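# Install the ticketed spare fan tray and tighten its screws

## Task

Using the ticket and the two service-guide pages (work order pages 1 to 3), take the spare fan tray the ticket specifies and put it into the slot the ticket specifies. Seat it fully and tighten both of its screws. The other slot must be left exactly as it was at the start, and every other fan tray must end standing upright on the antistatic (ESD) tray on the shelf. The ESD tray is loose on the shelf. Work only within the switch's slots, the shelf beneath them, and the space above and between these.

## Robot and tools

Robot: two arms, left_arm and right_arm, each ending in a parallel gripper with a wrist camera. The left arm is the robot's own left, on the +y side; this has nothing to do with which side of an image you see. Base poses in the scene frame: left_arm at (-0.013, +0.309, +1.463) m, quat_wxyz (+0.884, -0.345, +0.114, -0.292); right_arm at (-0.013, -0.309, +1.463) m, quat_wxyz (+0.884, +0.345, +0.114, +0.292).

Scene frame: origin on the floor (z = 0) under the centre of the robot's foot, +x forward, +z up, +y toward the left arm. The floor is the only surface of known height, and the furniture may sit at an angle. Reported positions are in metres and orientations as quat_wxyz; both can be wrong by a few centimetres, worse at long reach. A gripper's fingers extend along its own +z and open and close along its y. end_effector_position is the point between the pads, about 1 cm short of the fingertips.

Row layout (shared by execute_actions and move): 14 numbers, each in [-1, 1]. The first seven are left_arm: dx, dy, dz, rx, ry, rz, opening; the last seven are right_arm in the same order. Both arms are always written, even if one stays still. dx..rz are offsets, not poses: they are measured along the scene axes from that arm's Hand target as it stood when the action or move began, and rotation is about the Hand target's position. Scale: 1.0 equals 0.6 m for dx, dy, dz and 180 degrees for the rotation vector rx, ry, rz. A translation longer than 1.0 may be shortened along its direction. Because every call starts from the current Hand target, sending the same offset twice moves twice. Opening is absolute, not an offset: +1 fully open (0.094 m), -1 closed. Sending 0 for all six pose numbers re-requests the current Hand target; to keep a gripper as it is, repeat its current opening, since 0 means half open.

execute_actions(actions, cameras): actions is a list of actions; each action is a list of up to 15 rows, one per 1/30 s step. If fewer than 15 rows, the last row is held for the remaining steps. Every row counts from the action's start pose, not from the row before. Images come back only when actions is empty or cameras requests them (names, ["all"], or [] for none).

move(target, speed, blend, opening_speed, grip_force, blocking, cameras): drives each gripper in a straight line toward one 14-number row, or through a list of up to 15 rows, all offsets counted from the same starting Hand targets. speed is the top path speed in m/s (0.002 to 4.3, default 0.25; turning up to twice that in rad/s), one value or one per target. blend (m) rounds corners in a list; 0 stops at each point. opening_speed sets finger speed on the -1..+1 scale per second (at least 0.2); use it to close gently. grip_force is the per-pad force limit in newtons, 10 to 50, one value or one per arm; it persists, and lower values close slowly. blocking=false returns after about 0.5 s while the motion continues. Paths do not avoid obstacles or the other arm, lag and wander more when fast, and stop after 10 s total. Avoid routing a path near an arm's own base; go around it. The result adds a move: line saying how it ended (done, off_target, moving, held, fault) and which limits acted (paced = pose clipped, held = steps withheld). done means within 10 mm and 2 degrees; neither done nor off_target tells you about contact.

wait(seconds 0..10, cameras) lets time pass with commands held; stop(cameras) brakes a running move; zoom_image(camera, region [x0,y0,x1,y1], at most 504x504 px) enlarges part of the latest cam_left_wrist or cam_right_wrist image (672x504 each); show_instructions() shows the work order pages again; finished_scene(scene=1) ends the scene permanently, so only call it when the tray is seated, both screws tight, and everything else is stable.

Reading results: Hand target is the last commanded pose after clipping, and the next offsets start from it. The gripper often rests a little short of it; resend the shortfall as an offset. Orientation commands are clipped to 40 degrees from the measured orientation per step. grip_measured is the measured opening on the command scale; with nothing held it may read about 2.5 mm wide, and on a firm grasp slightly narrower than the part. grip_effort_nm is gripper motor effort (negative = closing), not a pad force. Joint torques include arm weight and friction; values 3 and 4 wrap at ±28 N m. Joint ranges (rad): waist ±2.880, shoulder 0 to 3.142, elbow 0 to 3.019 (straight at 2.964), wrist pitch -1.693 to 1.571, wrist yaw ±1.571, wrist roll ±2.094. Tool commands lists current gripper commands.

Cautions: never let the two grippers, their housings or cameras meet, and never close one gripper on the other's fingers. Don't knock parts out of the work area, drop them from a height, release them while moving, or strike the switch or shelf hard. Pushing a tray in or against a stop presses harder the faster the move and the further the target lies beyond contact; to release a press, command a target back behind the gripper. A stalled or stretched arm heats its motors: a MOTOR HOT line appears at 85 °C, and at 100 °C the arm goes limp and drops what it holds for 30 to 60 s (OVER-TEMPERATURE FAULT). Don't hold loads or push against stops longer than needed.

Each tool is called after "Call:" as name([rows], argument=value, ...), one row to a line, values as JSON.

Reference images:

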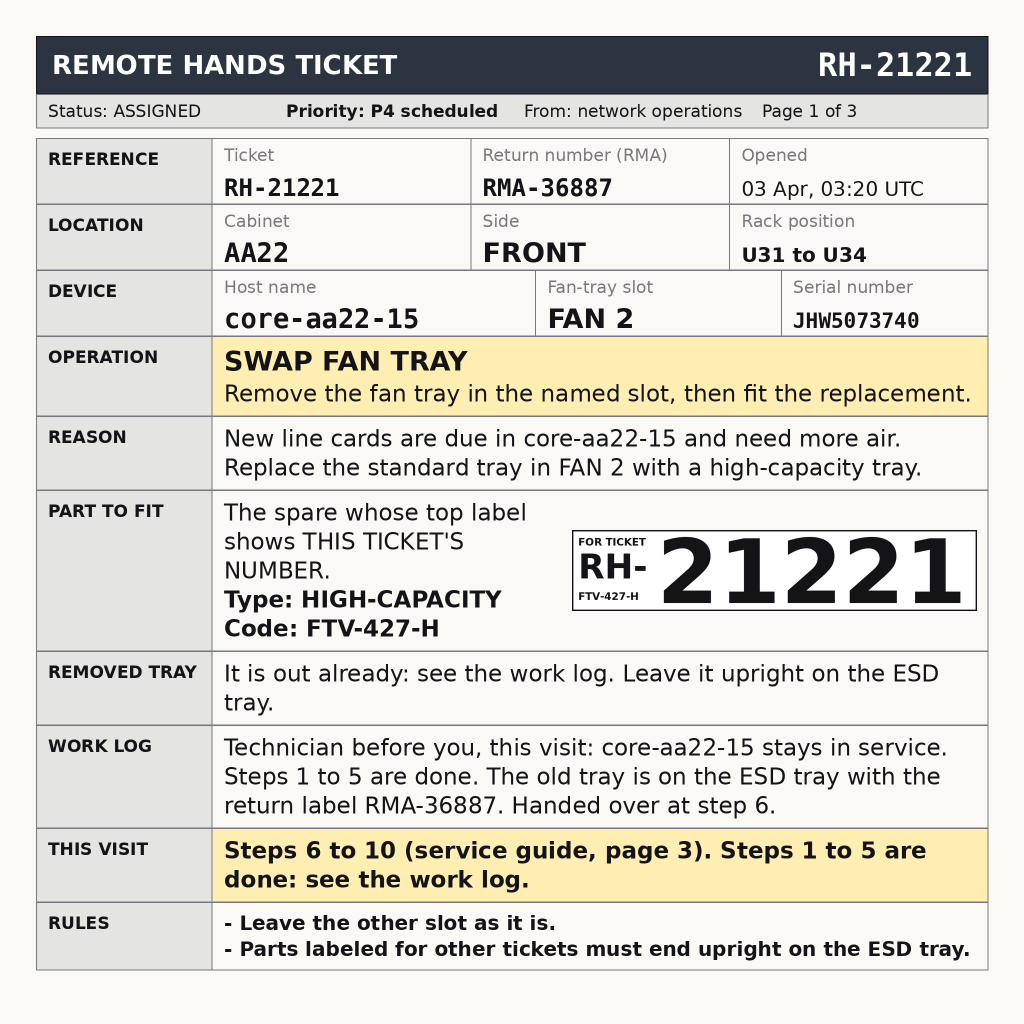

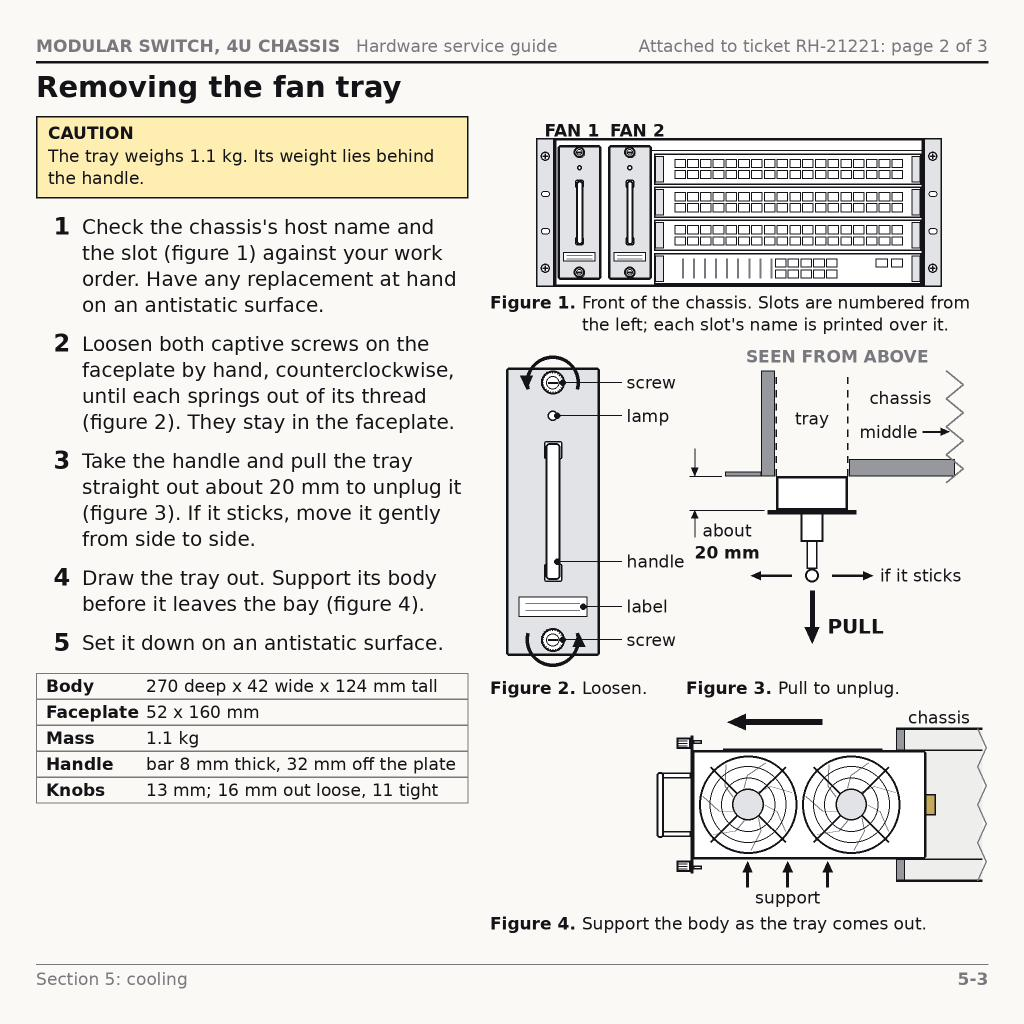

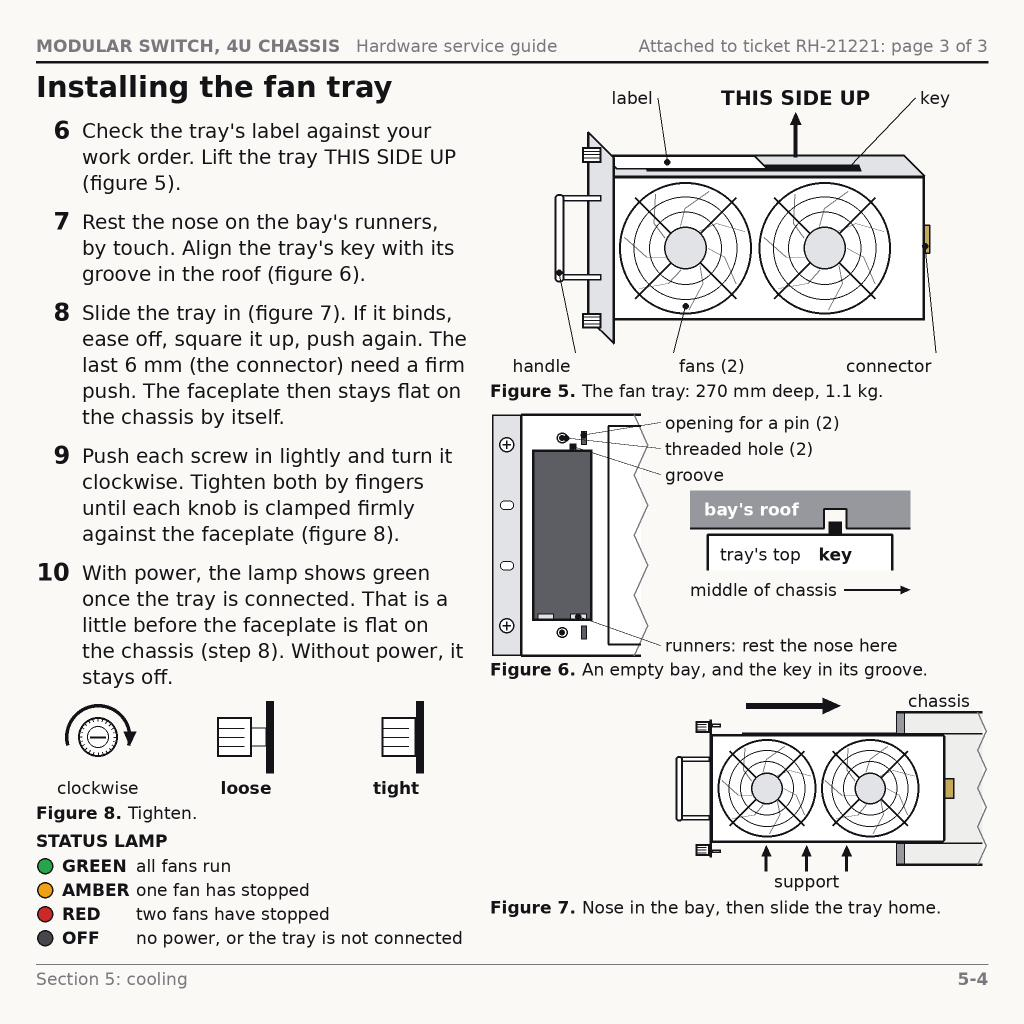

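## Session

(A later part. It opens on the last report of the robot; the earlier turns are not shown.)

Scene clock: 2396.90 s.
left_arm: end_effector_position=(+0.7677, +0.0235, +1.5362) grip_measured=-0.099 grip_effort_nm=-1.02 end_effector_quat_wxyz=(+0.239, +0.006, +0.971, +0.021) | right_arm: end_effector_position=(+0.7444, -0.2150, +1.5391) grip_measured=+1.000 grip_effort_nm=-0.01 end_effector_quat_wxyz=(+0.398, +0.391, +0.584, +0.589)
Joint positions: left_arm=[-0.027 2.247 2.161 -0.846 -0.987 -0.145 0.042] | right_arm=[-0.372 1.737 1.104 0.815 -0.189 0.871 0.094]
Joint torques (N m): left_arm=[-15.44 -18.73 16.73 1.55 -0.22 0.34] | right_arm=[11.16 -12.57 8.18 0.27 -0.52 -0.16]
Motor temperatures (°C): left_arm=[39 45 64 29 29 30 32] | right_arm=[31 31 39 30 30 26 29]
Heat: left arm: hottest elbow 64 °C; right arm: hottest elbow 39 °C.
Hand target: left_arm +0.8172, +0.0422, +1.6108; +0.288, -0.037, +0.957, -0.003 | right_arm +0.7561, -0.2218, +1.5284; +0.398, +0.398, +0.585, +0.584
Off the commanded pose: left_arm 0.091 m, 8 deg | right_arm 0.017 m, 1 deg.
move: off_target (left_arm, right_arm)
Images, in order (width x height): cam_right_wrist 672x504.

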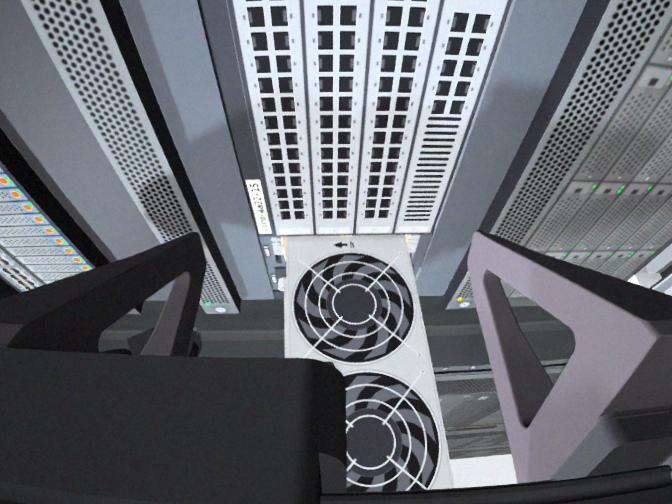

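Call:
move(target=[0.0,0,0.0,0,-0.006,0,-0.3,0,0,0,0,0,0,1], speed=0.05, cameras=["cam_right_wrist"])

Call:
zoom_image(camera="cam_right_wrist", region=[240, 220, 440, 370])

Scene clock: 2492.10 s.
left_arm: end_effector_position=(+0.7678, +0.0235, +1.5363) grip_measured=-0.099 grip_effort_nm=-1.03 end_effector_quat_wxyz=(+0.239, +0.006, +0.971, +0.021) | right_arm: end_effector_position=(+0.7444, -0.2150, +1.5391) grip_measured=+1.000 grip_effort_nm=-0.01 end_effector_quat_wxyz=(+0.398, +0.391, +0.584, +0.589)
Joint positions: left_arm=[-0.027 2.247 2.161 -0.845 -0.987 -0.145 0.042] | right_arm=[-0.372 1.737 1.104 0.815 -0.189 0.871 0.094]
Joint torques (N m): left_arm=[-15.03 -19.31 14.76 3.12 -0.36 0.52] | right_arm=[11.16 -12.57 8.2 0.27 -0.52 -0.16]
Motor temperatures (°C): left_arm=[39 44 70 29 29 30 32] | right_arm=[31 31 39 30 30 26 29]
Heat: left arm: hottest elbow 70 °C; right arm: hottest elbow 39 °C.
Hand target: left_arm +0.8172, +0.0422, +1.6108; +0.297, -0.037, +0.954, -0.003 | right_arm +0.7561, -0.2218, +1.5284; +0.398, +0.398, +0.585, +0.584
Off the commanded pose: left_arm 0.091 m, 9 deg | right_arm 0.017 m, 1 deg.
move: off_target (left_arm, right_arm)
Images, in order (width x height): cam_right_wrist 672x504.

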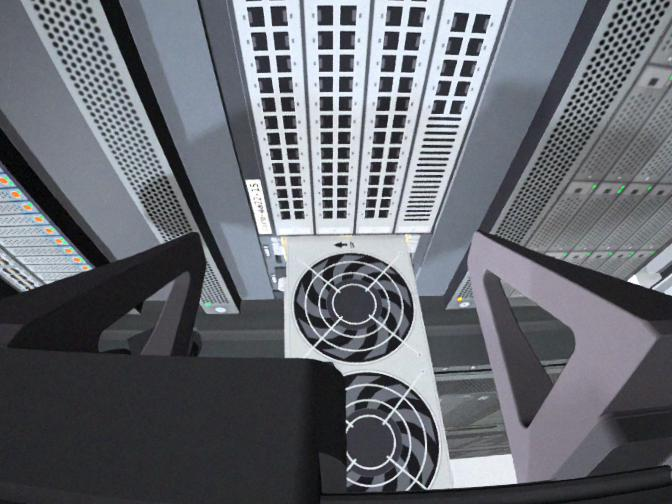

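Scaled by 2.520 from the camera's 672x504 image, which has a finer 960x720 frame.

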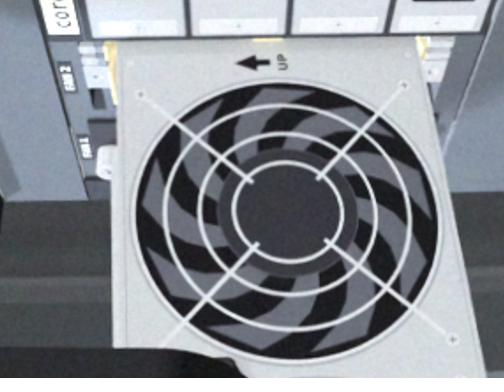

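Call:
move([
  [-0.06,0,0,0,0.006,0,-0.3,0,0,0,0,0,0,1],
  [-0.3,0.02,0,0,0.006,0,-0.3,0.0967,0.28,0,0,0,-0.12,1],
], speed=0.1, blend=0.01, cameras=["all"])

Scene clock: 2502.70 s.
left_arm: end_effector_position=(+0.6240, +0.0592, +1.5219) grip_measured=-0.099 grip_effort_nm=-1.02 end_effector_quat_wxyz=(+0.229, -0.002, +0.973, +0.039) | right_arm: end_effector_position=(+0.8105, -0.0614, +1.5169) grip_measured=+1.000 grip_effort_nm=-0.01 end_effector_quat_wxyz=(+0.490, +0.503, +0.511, +0.496)
Joint positions: left_arm=[-0.091 1.944 1.533 -0.664 -1.055 -0.302 0.042] | right_arm=[-0.147 2.243 1.56 1.091 0.332 0.795 0.094]
Joint torques (N m): left_arm=[-16.79 -18.37 8.76 2.07 -0.71 0.01] | right_arm=[19.6 -15.21 8.57 1.36 -0.23 -0.37]
Motor temperatures (°C): left_arm=[39 45 68 29 29 30 32] | right_arm=[32 31 39 30 30 26 29]
Heat: left arm: hottest elbow 68 °C; right arm: hottest elbow 39 °C.
Hand target: left_arm +0.6373, +0.0542, +1.6109; +0.288, -0.037, +0.957, -0.003 | right_arm +0.8143, -0.0540, +1.5284; +0.500, +0.500, +0.500, +0.499
Off the commanded pose: left_arm 0.090 m, 9 deg | right_arm 0.014 m, 2 deg.
move: off_target (left_arm, right_arm)

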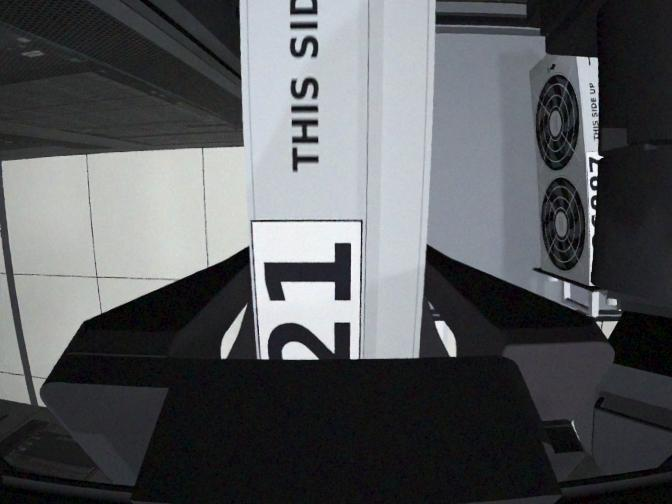

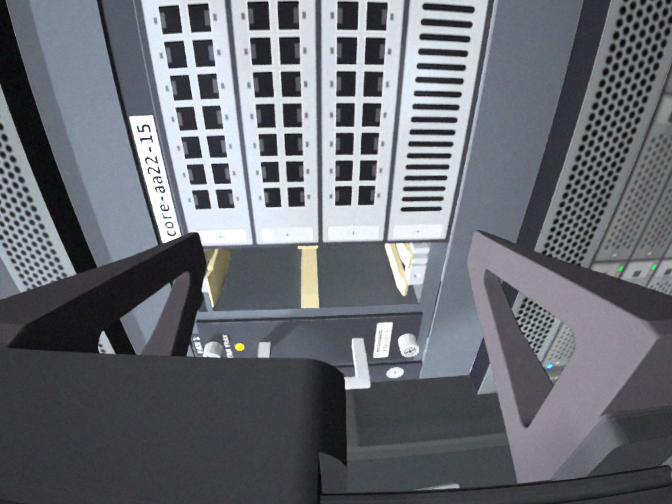

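Call:
zoom_image(camera="cam_right_wrist", region=[185, 220, 445, 400])

Call:
zoom_image(camera="cam_right_wrist", region=[350, 225, 440, 315])

Call:
zoom_image(camera="cam_right_wrist", region=[190, 230, 280, 320])

Scaled by 1.938 from the camera's 672x504 image, which has a finer 960x720 frame.

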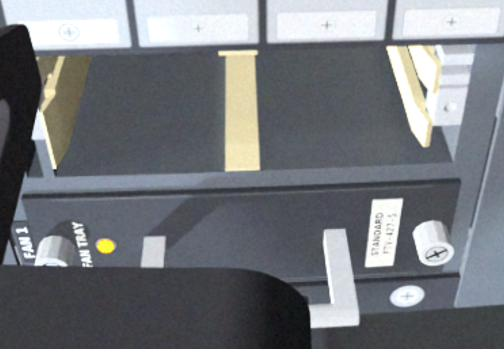

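Scaled by 5.600 from the camera's 672x504 image, which has a finer 960x720 frame.

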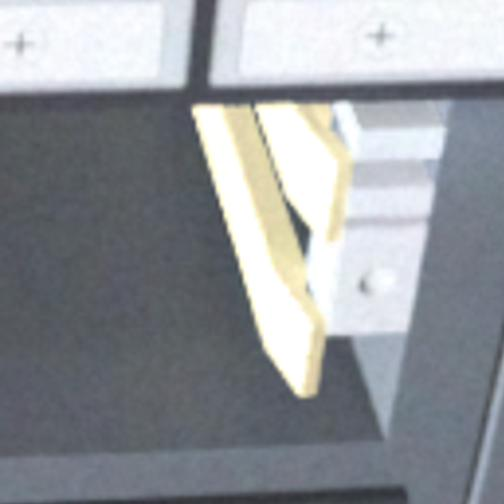

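Scaled by 5.600 from the camera's 672x504 image, which has a finer 960x720 frame.

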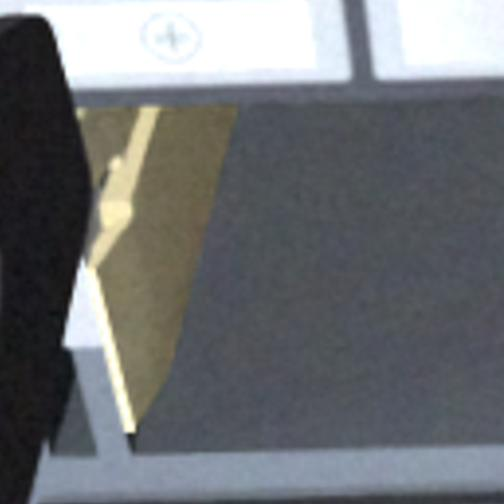

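Call:
zoom_image(camera="cam_right_wrist", region=[270, 230, 350, 320])

Scaled by 5.600 from the camera's 672x504 image, which has a finer 960x720 frame.

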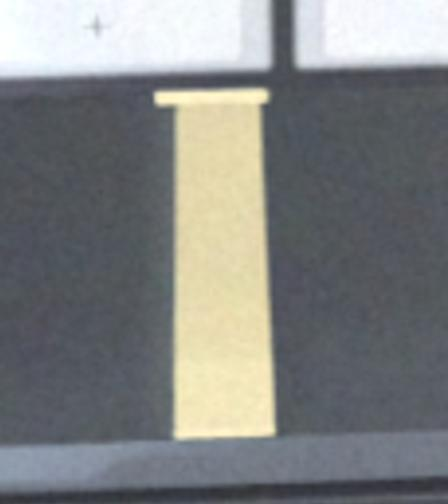

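Call:
move([
  [0.167,-0.103,0,0,0,0,-0.3,-0.05,-0.14,0,0,0,0.06,1],
  [0.2258,-0.02,0.002,0,0,0,-0.3,-0.05,-0.14,0,0,0,0.06,1],
], speed=0.08, cameras=["cam_right_wrist"])

Call:
zoom_image(camera="cam_right_wrist", region=[200, 200, 460, 395])

Scene clock: 2653.80 s.
left_arm: end_effector_position=(+0.7143, +0.0110, +1.5096) grip_measured=-0.099 grip_effort_nm=-1.02 end_effector_quat_wxyz=(+0.226, +0.027, +0.973, +0.031) | right_arm: end_effector_position=(+0.7794, -0.1237, +1.5334) grip_measured=+1.000 grip_effort_nm=-0.01 end_effector_quat_wxyz=(+0.453, +0.443, +0.546, +0.548)
Joint positions: left_arm=[-0.047 2.186 1.941 -0.763 -1.004 -0.172 0.042] | right_arm=[-0.227 2.006 1.302 1.007 0.096 0.835 0.094]
Joint torques (N m): left_arm=[-15.33 -22.12 14.94 1.46 -0.41 0.15] | right_arm=[14.15 -16.32 5.6 0.17 -0.53 -0.1]
Motor temperatures (°C): left_arm=[40 41 55 29 30 30 32] | right_arm=[35 34 38 30 30 26 29]
Heat: left arm: hottest elbow 55 °C; right arm: hottest elbow 38 °C.
Hand target: left_arm +0.7726, +0.0421, +1.6120; +0.288, -0.037, +0.957, -0.003 | right_arm +0.7843, -0.1381, +1.5285; +0.451, +0.451, +0.545, +0.544
Off the commanded pose: left_arm 0.122 m, 11 deg | right_arm 0.016 m, 1 deg.
move: off_target (left_arm, right_arm)
Images, in order (width x height): cam_right_wrist 672x504.

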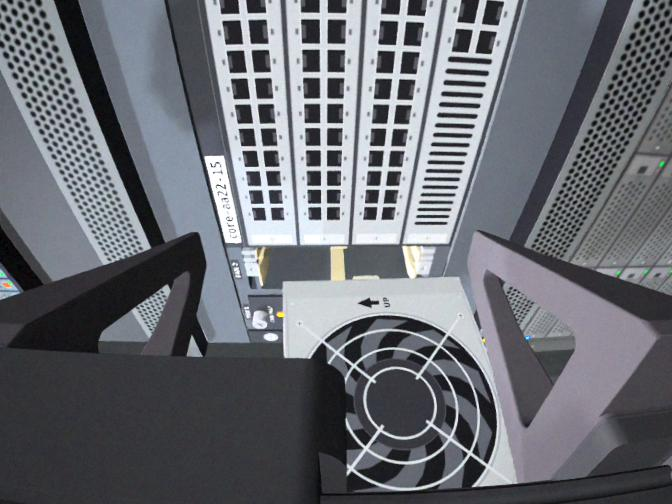

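Scaled by 1.938 from the camera's 672x504 image, which has a finer 960x720 frame.

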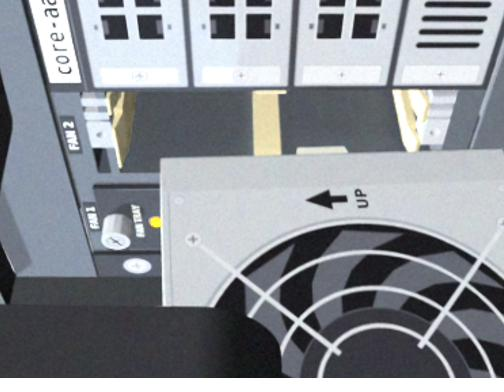

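Call:
move(target=[0.01,0.0,0.03,0,0,0,-0.3,0,0,0,0,0,0,1], speed=0.05)

Scene clock: 2663.33 s.
left_arm: end_effector_position=(+0.7396, +0.0286, +1.5417) grip_measured=-0.099 grip_effort_nm=-1.02 end_effector_quat_wxyz=(+0.236, +0.013, +0.971, +0.028) | right_arm: end_effector_position=(+0.7794, -0.1237, +1.5334) grip_measured=+1.000 grip_effort_nm=-0.01 end_effector_quat_wxyz=(+0.453, +0.443, +0.546, +0.548)
Joint positions: left_arm=[-0.047 2.178 2.033 -0.829 -1.007 -0.172 0.042] | right_arm=[-0.227 2.006 1.302 1.007 0.096 0.835 0.094]
Joint torques (N m): left_arm=[-16.38 -19.43 15.34 0.92 -0.57 -0.01] | right_arm=[14.1 -16.32 5.6 0.17 -0.53 -0.11]
Motor temperatures (°C): left_arm=[40 43 55 29 30 30 32] | right_arm=[34 34 37 30 30 26 29]
Heat: left arm: hottest elbow 55 °C; right arm: hottest elbow 37 °C.
Hand target: left_arm +0.7786, +0.0421, +1.6301; +0.288, -0.037, +0.957, -0.003 | right_arm +0.7843, -0.1381, +1.5285; +0.451, +0.451, +0.545, +0.544
Off the commanded pose: left_arm 0.098 m, 9 deg | right_arm 0.016 m, 1 deg.
move: off_target (left_arm, right_arm)

Call:
move(target=[0.01,-0.003,-0.006,0,0,0,-0.3,0,0,0,0,0,0,1], speed=0.05, cameras=["cam_right_wrist"])

Call:
zoom_image(camera="cam_right_wrist", region=[215, 220, 475, 350])

Scene clock: 2671.10 s.
left_arm: end_effector_position=(+0.7462, +0.0310, +1.5483) grip_measured=-0.099 grip_effort_nm=-1.02 end_effector_quat_wxyz=(+0.240, +0.007, +0.970, +0.025) | right_arm: end_effector_position=(+0.7794, -0.1237, +1.5334) grip_measured=+1.000 grip_effort_nm=-0.01 end_effector_quat_wxyz=(+0.453, +0.443, +0.546, +0.548)
Joint positions: left_arm=[-0.047 2.18 2.056 -0.833 -1.007 -0.172 0.042] | right_arm=[-0.227 2.006 1.302 1.007 0.096 0.835 0.094]
Joint torques (N m): left_arm=[-16.03 -18.08 15.58 1.05 -0.45 0.1] | right_arm=[14.15 -16.32 5.61 0.18 -0.53 -0.1]
Motor temperatures (°C): left_arm=[40 42 58 29 29 30 32] | right_arm=[34 34 37 30 30 26 29]
Heat: left arm: hottest elbow 58 °C; right arm: hottest elbow 37 °C.
Hand target: left_arm +0.7846, +0.0404, +1.6265; +0.288, -0.037, +0.957, -0.003 | right_arm +0.7843, -0.1381, +1.5285; +0.451, +0.451, +0.545, +0.544
Off the commanded pose: left_arm 0.088 m, 8 deg | right_arm 0.016 m, 1 deg.
move: off_target (left_arm, right_arm)
Images, in order (width x height): cam_right_wrist 672x504.

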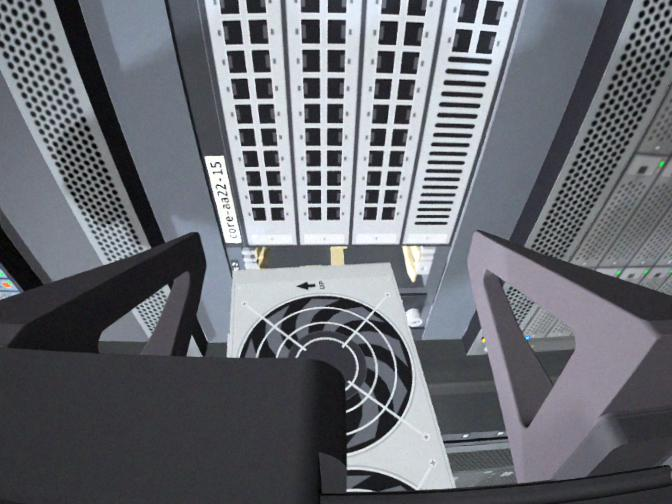

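Scaled by 1.938 from the camera's 672x504 image, which has a finer 960x720 frame.

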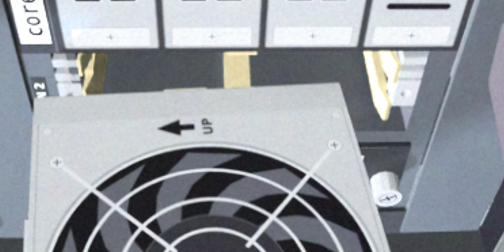

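Call:
move(target=[0.0,-0.006,-0.018,0,0.002,0,-0.3,0,0,0,0,0,0,1], speed=0.05, cameras=["cam_right_wrist"])

Call:
zoom_image(camera="cam_right_wrist", region=[215, 220, 475, 350])

Scene clock: 2683.93 s.
left_arm: end_effector_position=(+0.7437, +0.0234, +1.5406) grip_measured=-0.099 grip_effort_nm=-1.02 end_effector_quat_wxyz=(+0.236, +0.012, +0.971, +0.026) | right_arm: end_effector_position=(+0.7794, -0.1237, +1.5334) grip_measured=+1.000 grip_effort_nm=-0.01 end_effector_quat_wxyz=(+0.453, +0.443, +0.546, +0.548)
Joint positions: left_arm=[-0.047 2.197 2.061 -0.833 -1.004 -0.172 0.042] | right_arm=[-0.227 2.006 1.302 1.007 0.096 0.835 0.094]
Joint torques (N m): left_arm=[-15.44 -18.84 15.05 1.54 -0.34 0.1] | right_arm=[14.15 -16.32 5.6 0.17 -0.53 -0.11]
Motor temperatures (°C): left_arm=[40 44 60 29 29 30 32] | right_arm=[34 33 36 30 30 26 29]
Heat: left arm: hottest elbow 60 °C; right arm: hottest elbow 36 °C.
Hand target: left_arm +0.7846, +0.0366, +1.6156; +0.285, -0.037, +0.958, -0.002 | right_arm +0.7843, -0.1381, +1.5285; +0.451, +0.451, +0.545, +0.544
Off the commanded pose: left_arm 0.087 m, 9 deg | right_arm 0.016 m, 1 deg.
move: off_target (left_arm, right_arm)
Images, in order (width x height): cam_right_wrist 672x504.

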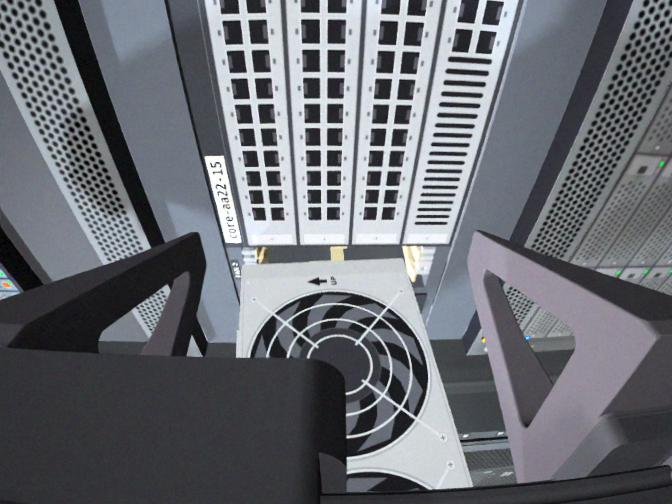

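Scaled by 1.938 from the camera's 672x504 image, which has a finer 960x720 frame.

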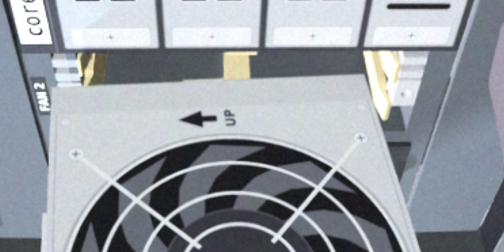

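Call:
move(target=[0.0,0.0,-0.012,0,0.011,0,-0.3,0,0,0,0,0,0,1], speed=0.05, cameras=["cam_right_wrist"])

Call:
zoom_image(camera="cam_right_wrist", region=[215, 220, 475, 350])

Scene clock: 2702.17 s.
left_arm: end_effector_position=(+0.7454, +0.0208, +1.5409) grip_measured=-0.099 grip_effort_nm=-1.03 end_effector_quat_wxyz=(+0.226, +0.014, +0.974, +0.024) | right_arm: end_effector_position=(+0.7794, -0.1237, +1.5334) grip_measured=+1.000 grip_effort_nm=-0.01 end_effector_quat_wxyz=(+0.453, +0.443, +0.546, +0.548)
Joint positions: left_arm=[-0.047 2.219 2.11 -0.896 -0.995 -0.198 0.042] | right_arm=[-0.227 2.006 1.302 1.007 0.096 0.835 0.094]
Joint torques (N m): left_arm=[-15.03 -18.96 15.23 0.95 -0.36 -0.03] | right_arm=[14.15 -16.38 5.61 0.18 -0.53 -0.1]
Motor temperatures (°C): left_arm=[39 42 63 29 29 30 32] | right_arm=[33 33 36 30 30 26 29]
Heat: left arm: hottest elbow 63 °C; right arm: hottest elbow 36 °C.
Hand target: left_arm +0.7846, +0.0366, +1.6084; +0.269, -0.037, +0.963, -0.002 | right_arm +0.7843, -0.1381, +1.5285; +0.451, +0.451, +0.545, +0.544
Off the commanded pose: left_arm 0.080 m, 8 deg | right_arm 0.016 m, 1 deg.
move: off_target (left_arm, right_arm)
Images, in order (width x height): cam_right_wrist 672x504.

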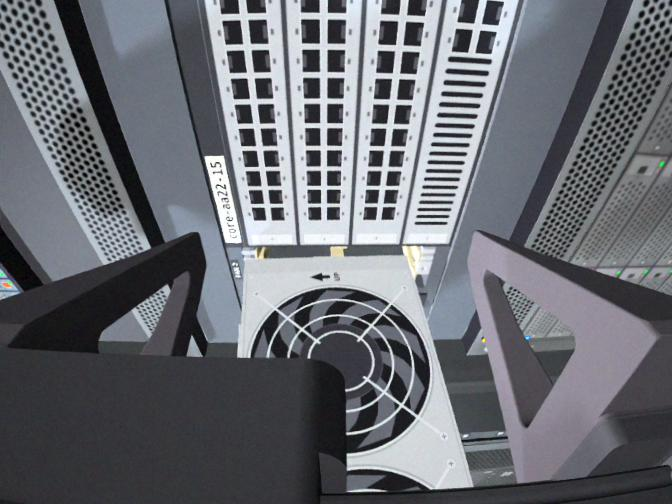

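Scaled by 1.938 from the camera's 672x504 image, which has a finer 960x720 frame.

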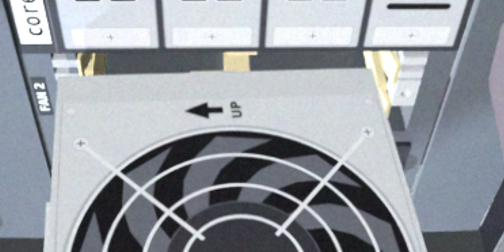

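Call:
move(target=[-0.004,0.006,-0.014,0,0.013,0,-0.3,0,0,0,0,0,0,1], speed=0.05, cameras=["cam_right_wrist"])

Call:
zoom_image(camera="cam_right_wrist", region=[215, 220, 475, 350])

Scene clock: 2723.87 s.
left_arm: end_effector_position=(+0.7445, +0.0259, +1.5341) grip_measured=-0.099 grip_effort_nm=-1.03 end_effector_quat_wxyz=(+0.207, +0.012, +0.978, +0.024) | right_arm: end_effector_position=(+0.7794, -0.1237, +1.5334) grip_measured=+1.000 grip_effort_nm=-0.01 end_effector_quat_wxyz=(+0.453, +0.443, +0.546, +0.548)
Joint positions: left_arm=[-0.036 2.236 2.15 -0.977 -0.983 -0.246 0.042] | right_arm=[-0.227 2.006 1.302 1.007 0.096 0.835 0.094]
Joint torques (N m): left_arm=[-15.33 -18.96 15.04 0.72 -0.37 -0.05] | right_arm=[14.15 -16.38 5.6 0.17 -0.53 -0.11]
Motor temperatures (°C): left_arm=[39 41 63 29 29 30 32] | right_arm=[33 33 36 30 30 26 29]
Heat: left arm: hottest elbow 63 °C; right arm: hottest elbow 36 °C.
Hand target: left_arm +0.7823, +0.0404, +1.5999; +0.249, -0.037, +0.968, -0.001 | right_arm +0.7843, -0.1381, +1.5285; +0.451, +0.451, +0.545, +0.544
Off the commanded pose: left_arm 0.077 m, 8 deg | right_arm 0.016 m, 1 deg.
move: off_target (left_arm, right_arm)
Images, in order (width x height): cam_right_wrist 672x504.

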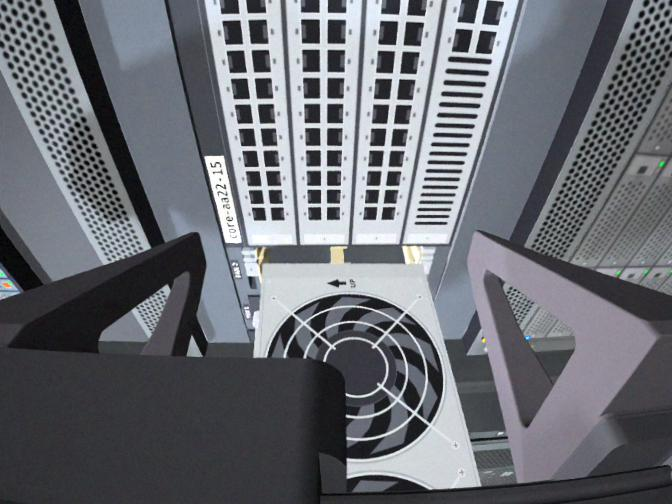

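Scaled by 1.938 from the camera's 672x504 image, which has a finer 960x720 frame.

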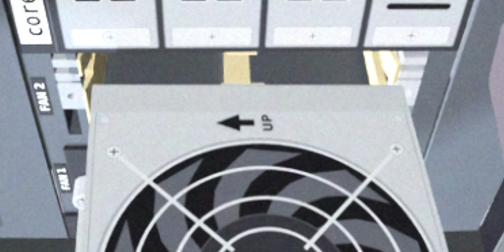

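Call:
move(target=[0.0,0.0,0.009,0,0,0,-0.3,0,0,0,0,0,0,1], speed=0.05, cameras=["cam_right_wrist"])

Call:
zoom_image(camera="cam_right_wrist", region=[215, 220, 475, 350])

Scene clock: 2738.20 s.
left_arm: end_effector_position=(+0.7465, +0.0277, +1.5371) grip_measured=-0.099 grip_effort_nm=-1.03 end_effector_quat_wxyz=(+0.205, +0.010, +0.978, +0.024) | right_arm: end_effector_position=(+0.7794, -0.1237, +1.5334) grip_measured=+1.000 grip_effort_nm=-0.01 end_effector_quat_wxyz=(+0.453, +0.443, +0.546, +0.548)
Joint positions: left_arm=[-0.036 2.239 2.167 -0.996 -0.982 -0.254 0.042] | right_arm=[-0.227 2.006 1.302 1.007 0.096 0.835 0.094]
Joint torques (N m): left_arm=[-15.38 -18.78 14.97 0.77 -0.5 -0.02] | right_arm=[14.15 -16.32 5.6 0.17 -0.53 -0.1]
Motor temperatures (°C): left_arm=[39 44 63 29 29 30 32] | right_arm=[33 33 35 30 30 26 29]
Heat: left arm: hottest elbow 63 °C; right arm: hottest elbow 35 °C.
Hand target: left_arm +0.7823, +0.0404, +1.6053; +0.249, -0.037, +0.968, -0.001 | right_arm +0.7843, -0.1381, +1.5285; +0.451, +0.451, +0.545, +0.544
Off the commanded pose: left_arm 0.078 m, 8 deg | right_arm 0.016 m, 1 deg.
move: off_target (left_arm, right_arm)
Images, in order (width x height): cam_right_wrist 672x504.

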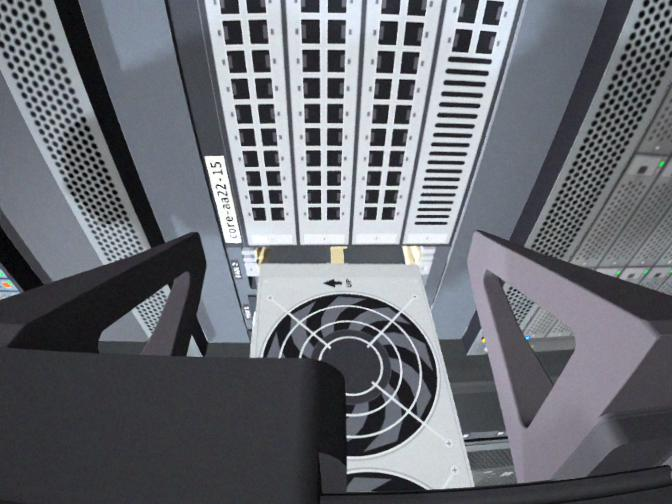

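Scaled by 1.938 from the camera's 672x504 image, which has a finer 960x720 frame.

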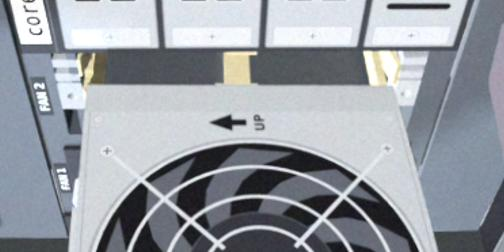

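Call:
move(target=[0.008,-0.006,0.0,0,0,0,-0.3,0,0,0,0,0,0,1], speed=0.05, cameras=["cam_right_wrist"])

Call:
zoom_image(camera="cam_right_wrist", region=[215, 220, 475, 350])

Scene clock: 2760.00 s.
left_arm: end_effector_position=(+0.7505, +0.0225, +1.5355) grip_measured=-0.099 grip_effort_nm=-1.02 end_effector_quat_wxyz=(+0.205, +0.010, +0.978, +0.024) | right_arm: end_effector_position=(+0.7794, -0.1237, +1.5334) grip_measured=+1.000 grip_effort_nm=-0.01 end_effector_quat_wxyz=(+0.453, +0.443, +0.546, +0.548)
Joint positions: left_arm=[-0.036 2.264 2.205 -1.012 -0.982 -0.255 0.042] | right_arm=[-0.227 2.006 1.302 1.007 0.096 0.835 0.094]
Joint torques (N m): left_arm=[-15.97 -19.25 15.08 0.8 -0.47 -0.02] | right_arm=[14.15 -16.32 5.61 0.16 -0.53 -0.11]
Motor temperatures (°C): left_arm=[39 45 65 29 29 30 32] | right_arm=[33 34 35 30 30 26 29]
Heat: left arm: hottest elbow 65 °C; right arm: hottest elbow 35 °C.
Hand target: left_arm +0.7871, +0.0369, +1.6054; +0.249, -0.037, +0.968, -0.001 | right_arm +0.7843, -0.1381, +1.5285; +0.451, +0.451, +0.545, +0.544
Off the commanded pose: left_arm 0.080 m, 8 deg | right_arm 0.016 m, 1 deg.
move: off_target (left_arm, right_arm)
Images, in order (width x height): cam_right_wrist 672x504.

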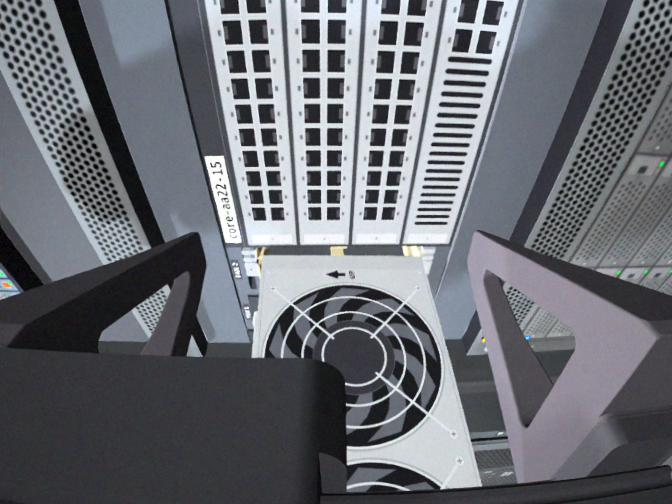

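Scaled by 1.938 from the camera's 672x504 image, which has a finer 960x720 frame.

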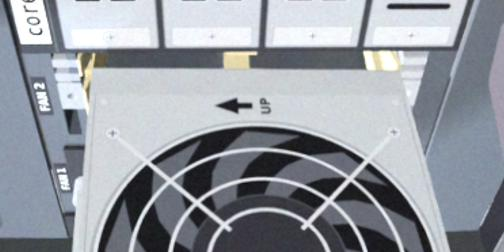

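Call:
move(target=[0.005,0.0,0.012,0,0,0,-0.3,0,0,0,0,0,0,1], speed=0.05, cameras=["cam_right_wrist"])

Call:
zoom_image(camera="cam_right_wrist", region=[215, 220, 475, 350])

Scene clock: 2767.70 s.
left_arm: end_effector_position=(+0.7555, +0.0235, +1.5398) grip_measured=-0.099 grip_effort_nm=-1.03 end_effector_quat_wxyz=(+0.203, +0.010, +0.979, +0.024) | right_arm: end_effector_position=(+0.7794, -0.1237, +1.5334) grip_measured=+1.000 grip_effort_nm=-0.01 end_effector_quat_wxyz=(+0.453, +0.443, +0.546, +0.548)
Joint positions: left_arm=[-0.036 2.28 2.249 -1.046 -0.981 -0.26 0.042] | right_arm=[-0.227 2.006 1.302 1.007 0.096 0.835 0.094]
Joint torques (N m): left_arm=[-16.09 -19.02 15.1 0.7 -0.57 -0.02] | right_arm=[14.15 -16.32 5.63 0.18 -0.53 -0.11]
Motor temperatures (°C): left_arm=[39 45 65 29 29 29 32] | right_arm=[33 34 35 30 30 26 29]
Heat: left arm: hottest elbow 65 °C; right arm: hottest elbow 35 °C.
Hand target: left_arm +0.7901, +0.0368, +1.6126; +0.249, -0.037, +0.968, -0.001 | right_arm +0.7843, -0.1381, +1.5285; +0.451, +0.451, +0.545, +0.544
Off the commanded pose: left_arm 0.082 m, 8 deg | right_arm 0.016 m, 1 deg.
move: off_target (left_arm, right_arm)
Images, in order (width x height): cam_right_wrist 672x504.

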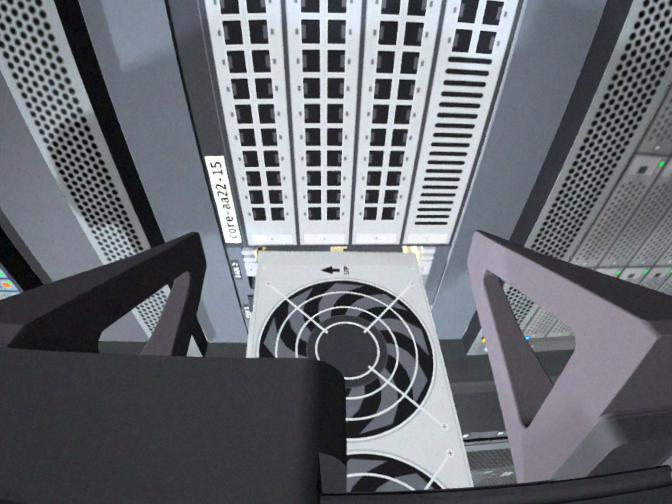

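Scaled by 1.938 from the camera's 672x504 image, which has a finer 960x720 frame.

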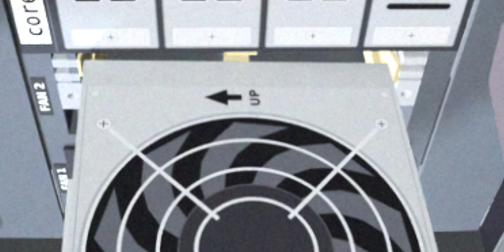

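Call:
move(target=[0.015,0.002,-0.005,0,0,0,-0.3,0,0,0,0,0,0,1], speed=0.05, cameras=["cam_right_wrist"])

Call:
zoom_image(camera="cam_right_wrist", region=[215, 220, 475, 350])

Scene clock: 2778.37 s.
left_arm: end_effector_position=(+0.7588, +0.0213, +1.5398) grip_measured=-0.099 grip_effort_nm=-1.02 end_effector_quat_wxyz=(+0.204, +0.007, +0.979, +0.024) | right_arm: end_effector_position=(+0.7794, -0.1237, +1.5334) grip_measured=+1.000 grip_effort_nm=-0.01 end_effector_quat_wxyz=(+0.453, +0.443, +0.546, +0.548)
Joint positions: left_arm=[-0.036 2.295 2.277 -1.056 -0.982 -0.264 0.042] | right_arm=[-0.227 2.006 1.302 1.007 0.096 0.835 0.094]
Joint torques (N m): left_arm=[-15.62 -19.08 15.66 1.06 -0.4 0.15] | right_arm=[14.15 -16.26 5.61 0.18 -0.53 -0.11]
Motor temperatures (°C): left_arm=[39 44 63 29 29 29 32] | right_arm=[33 34 35 30 30 26 29]
Heat: left arm: hottest elbow 63 °C; right arm: hottest elbow 35 °C.
Hand target: left_arm +0.7990, +0.0380, +1.6096; +0.249, -0.037, +0.968, -0.001 | right_arm +0.7843, -0.1381, +1.5285; +0.451, +0.451, +0.545, +0.544
Off the commanded pose: left_arm 0.082 m, 8 deg | right_arm 0.016 m, 1 deg.
move: off_target (left_arm, right_arm)
Images, in order (width x height): cam_right_wrist 672x504.

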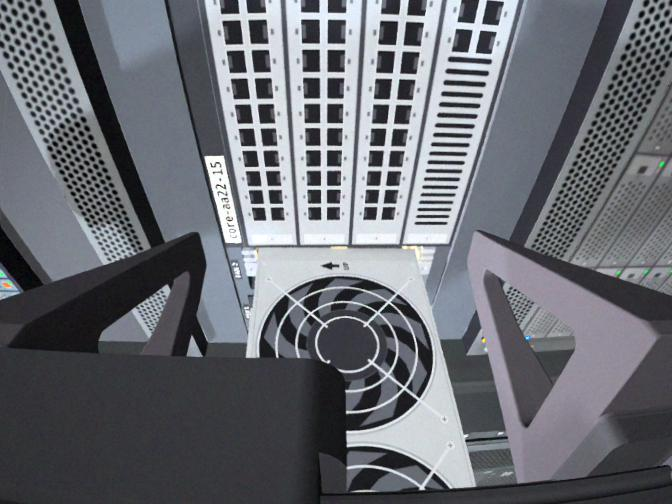

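Scaled by 1.938 from the camera's 672x504 image, which has a finer 960x720 frame.

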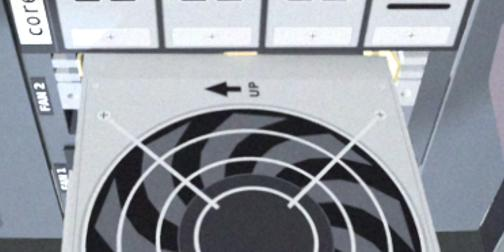

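Call:
move(target=[0.015,0.004,0.0,0,0,0,-0.3,0,0,0,0,0,0,1], speed=0.05, cameras=["cam_right_wrist"])

Call:
zoom_image(camera="cam_right_wrist", region=[215, 220, 475, 350])

Scene clock: 2791.87 s.
left_arm: end_effector_position=(+0.7592, +0.0216, +1.5399) grip_measured=-0.099 grip_effort_nm=-1.02 end_effector_quat_wxyz=(+0.200, +0.008, +0.979, +0.025) | right_arm: end_effector_position=(+0.7794, -0.1237, +1.5334) grip_measured=+1.000 grip_effort_nm=-0.01 end_effector_quat_wxyz=(+0.453, +0.443, +0.546, +0.548)
Joint positions: left_arm=[-0.035 2.303 2.295 -1.079 -0.982 -0.271 0.042] | right_arm=[-0.227 2.006 1.302 1.007 0.096 0.835 0.094]
Joint torques (N m): left_arm=[-15.62 -18.73 16.72 1.47 -0.27 0.35] | right_arm=[14.15 -16.38 5.61 0.18 -0.53 -0.11]
Motor temperatures (°C): left_arm=[39 43 62 29 29 29 32] | right_arm=[33 34 35 30 30 26 29]
Heat: left arm: hottest elbow 62 °C; right arm: hottest elbow 35 °C.
Hand target: left_arm +0.8080, +0.0402, +1.6095; +0.249, -0.037, +0.968, -0.001 | right_arm +0.7843, -0.1381, +1.5285; +0.451, +0.451, +0.545, +0.544
Off the commanded pose: left_arm 0.087 m, 8 deg | right_arm 0.016 m, 1 deg.
move: off_target (left_arm, right_arm)
Images, in order (width x height): cam_right_wrist 672x504.

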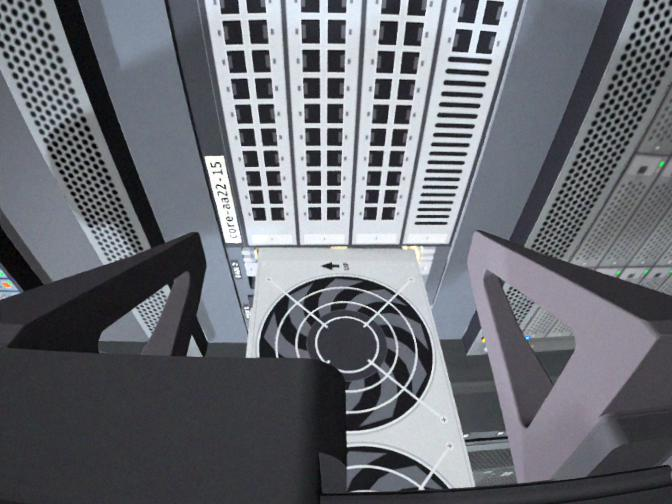

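Scaled by 1.938 from the camera's 672x504 image, which has a finer 960x720 frame.

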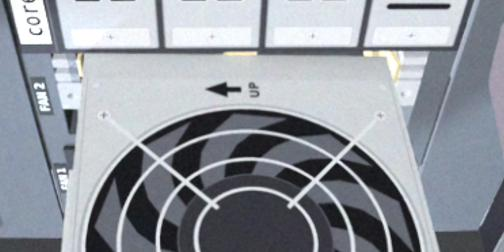

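Call:
move([
  [-0.025,-0.005,0,0,0,0,-0.3,0,0,0,0,0,0,1],
  [-0.018,0.01,0.0,0,0,0.004,-0.3,0,0,0,0,0,0,1],
], speed=0.05, cameras=["cam_right_wrist"])

Call:
zoom_image(camera="cam_right_wrist", region=[215, 220, 475, 350])

Scene clock: 2805.33 s.
left_arm: end_effector_position=(+0.7606, +0.0222, +1.5392) grip_measured=-0.099 grip_effort_nm=-1.03 end_effector_quat_wxyz=(+0.201, +0.007, +0.979, +0.025) | right_arm: end_effector_position=(+0.7794, -0.1237, +1.5334) grip_measured=+1.000 grip_effort_nm=-0.01 end_effector_quat_wxyz=(+0.453, +0.443, +0.546, +0.548)
Joint positions: left_arm=[-0.033 2.303 2.295 -1.073 -0.981 -0.268 0.042] | right_arm=[-0.227 2.006 1.302 1.007 0.096 0.835 0.094]
Joint torques (N m): left_arm=[-15.44 -20.6 12.92 1.62 -0.53 0.09] | right_arm=[14.15 -16.32 5.63 0.17 -0.53 -0.1]
Motor temperatures (°C): left_arm=[39 43 64 29 29 30 32] | right_arm=[33 34 35 30 30 26 29]
Heat: left arm: hottest elbow 64 °C; right arm: hottest elbow 35 °C.
Hand target: left_arm +0.7972, +0.0463, +1.6094; +0.249, -0.043, +0.968, +0.001 | right_arm +0.7843, -0.1381, +1.5285; +0.451, +0.451, +0.545, +0.544
Off the commanded pose: left_arm 0.083 m, 8 deg | right_arm 0.016 m, 1 deg.
move: off_target (left_arm, right_arm)
Images, in order (width x height): cam_right_wrist 672x504.

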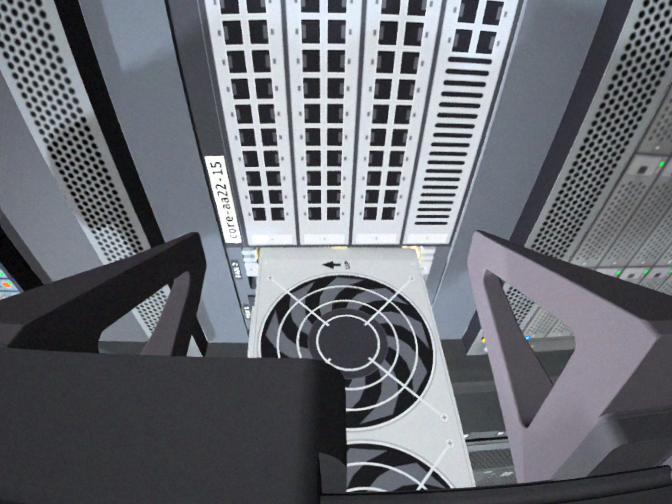

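Scaled by 1.938 from the camera's 672x504 image, which has a finer 960x720 frame.

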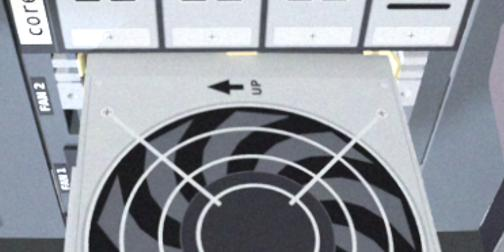

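Call:
move(target=[0.02,0.005,0.0,0,0,0,-0.3,0,0,0,0,0,0,1], speed=0.05, cameras=["cam_right_wrist"])

Call:
zoom_image(camera="cam_right_wrist", region=[215, 220, 475, 350])

Scene clock: 2819.77 s.
left_arm: end_effector_position=(+0.7653, +0.0248, +1.5389) grip_measured=-0.099 grip_effort_nm=-1.02 end_effector_quat_wxyz=(+0.202, +0.008, +0.979, +0.023) | right_arm: end_effector_position=(+0.7794, -0.1237, +1.5334) grip_measured=+1.000 grip_effort_nm=-0.01 end_effector_quat_wxyz=(+0.453, +0.443, +0.546, +0.548)
Joint positions: left_arm=[-0.028 2.307 2.309 -1.072 -0.975 -0.256 0.042] | right_arm=[-0.227 2.006 1.302 1.007 0.096 0.835 0.094]
Joint torques (N m): left_arm=[-15.38 -20.07 15.73 1.11 -0.58 0.13] | right_arm=[14.1 -16.26 5.61 0.17 -0.53 -0.1]
Motor temperatures (°C): left_arm=[39 44 64 29 29 30 32] | right_arm=[33 34 35 30 30 26 29]
Heat: left arm: hottest elbow 64 °C; right arm: hottest elbow 35 °C.
Hand target: left_arm +0.8093, +0.0493, +1.6095; +0.249, -0.043, +0.968, +0.001 | right_arm +0.7843, -0.1381, +1.5285; +0.451, +0.451, +0.545, +0.544
Off the commanded pose: left_arm 0.087 m, 8 deg | right_arm 0.016 m, 1 deg.
move: off_target (left_arm, right_arm)
Images, in order (width x height): cam_right_wrist 672x504.

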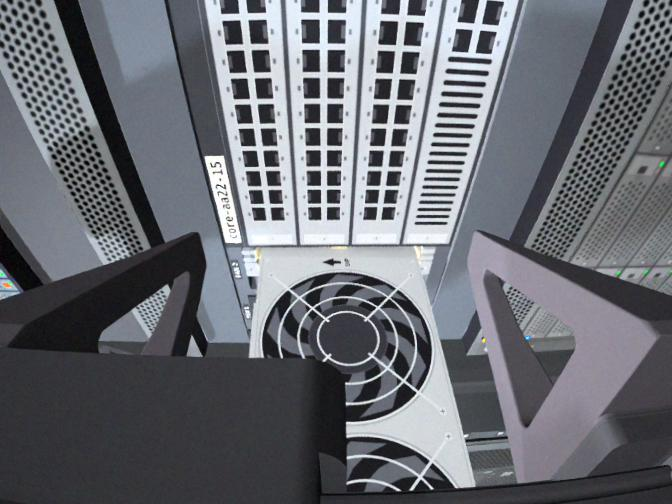

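Scaled by 1.938 from the camera's 672x504 image, which has a finer 960x720 frame.

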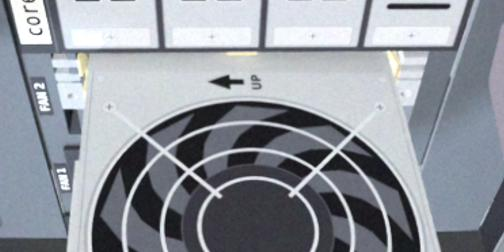

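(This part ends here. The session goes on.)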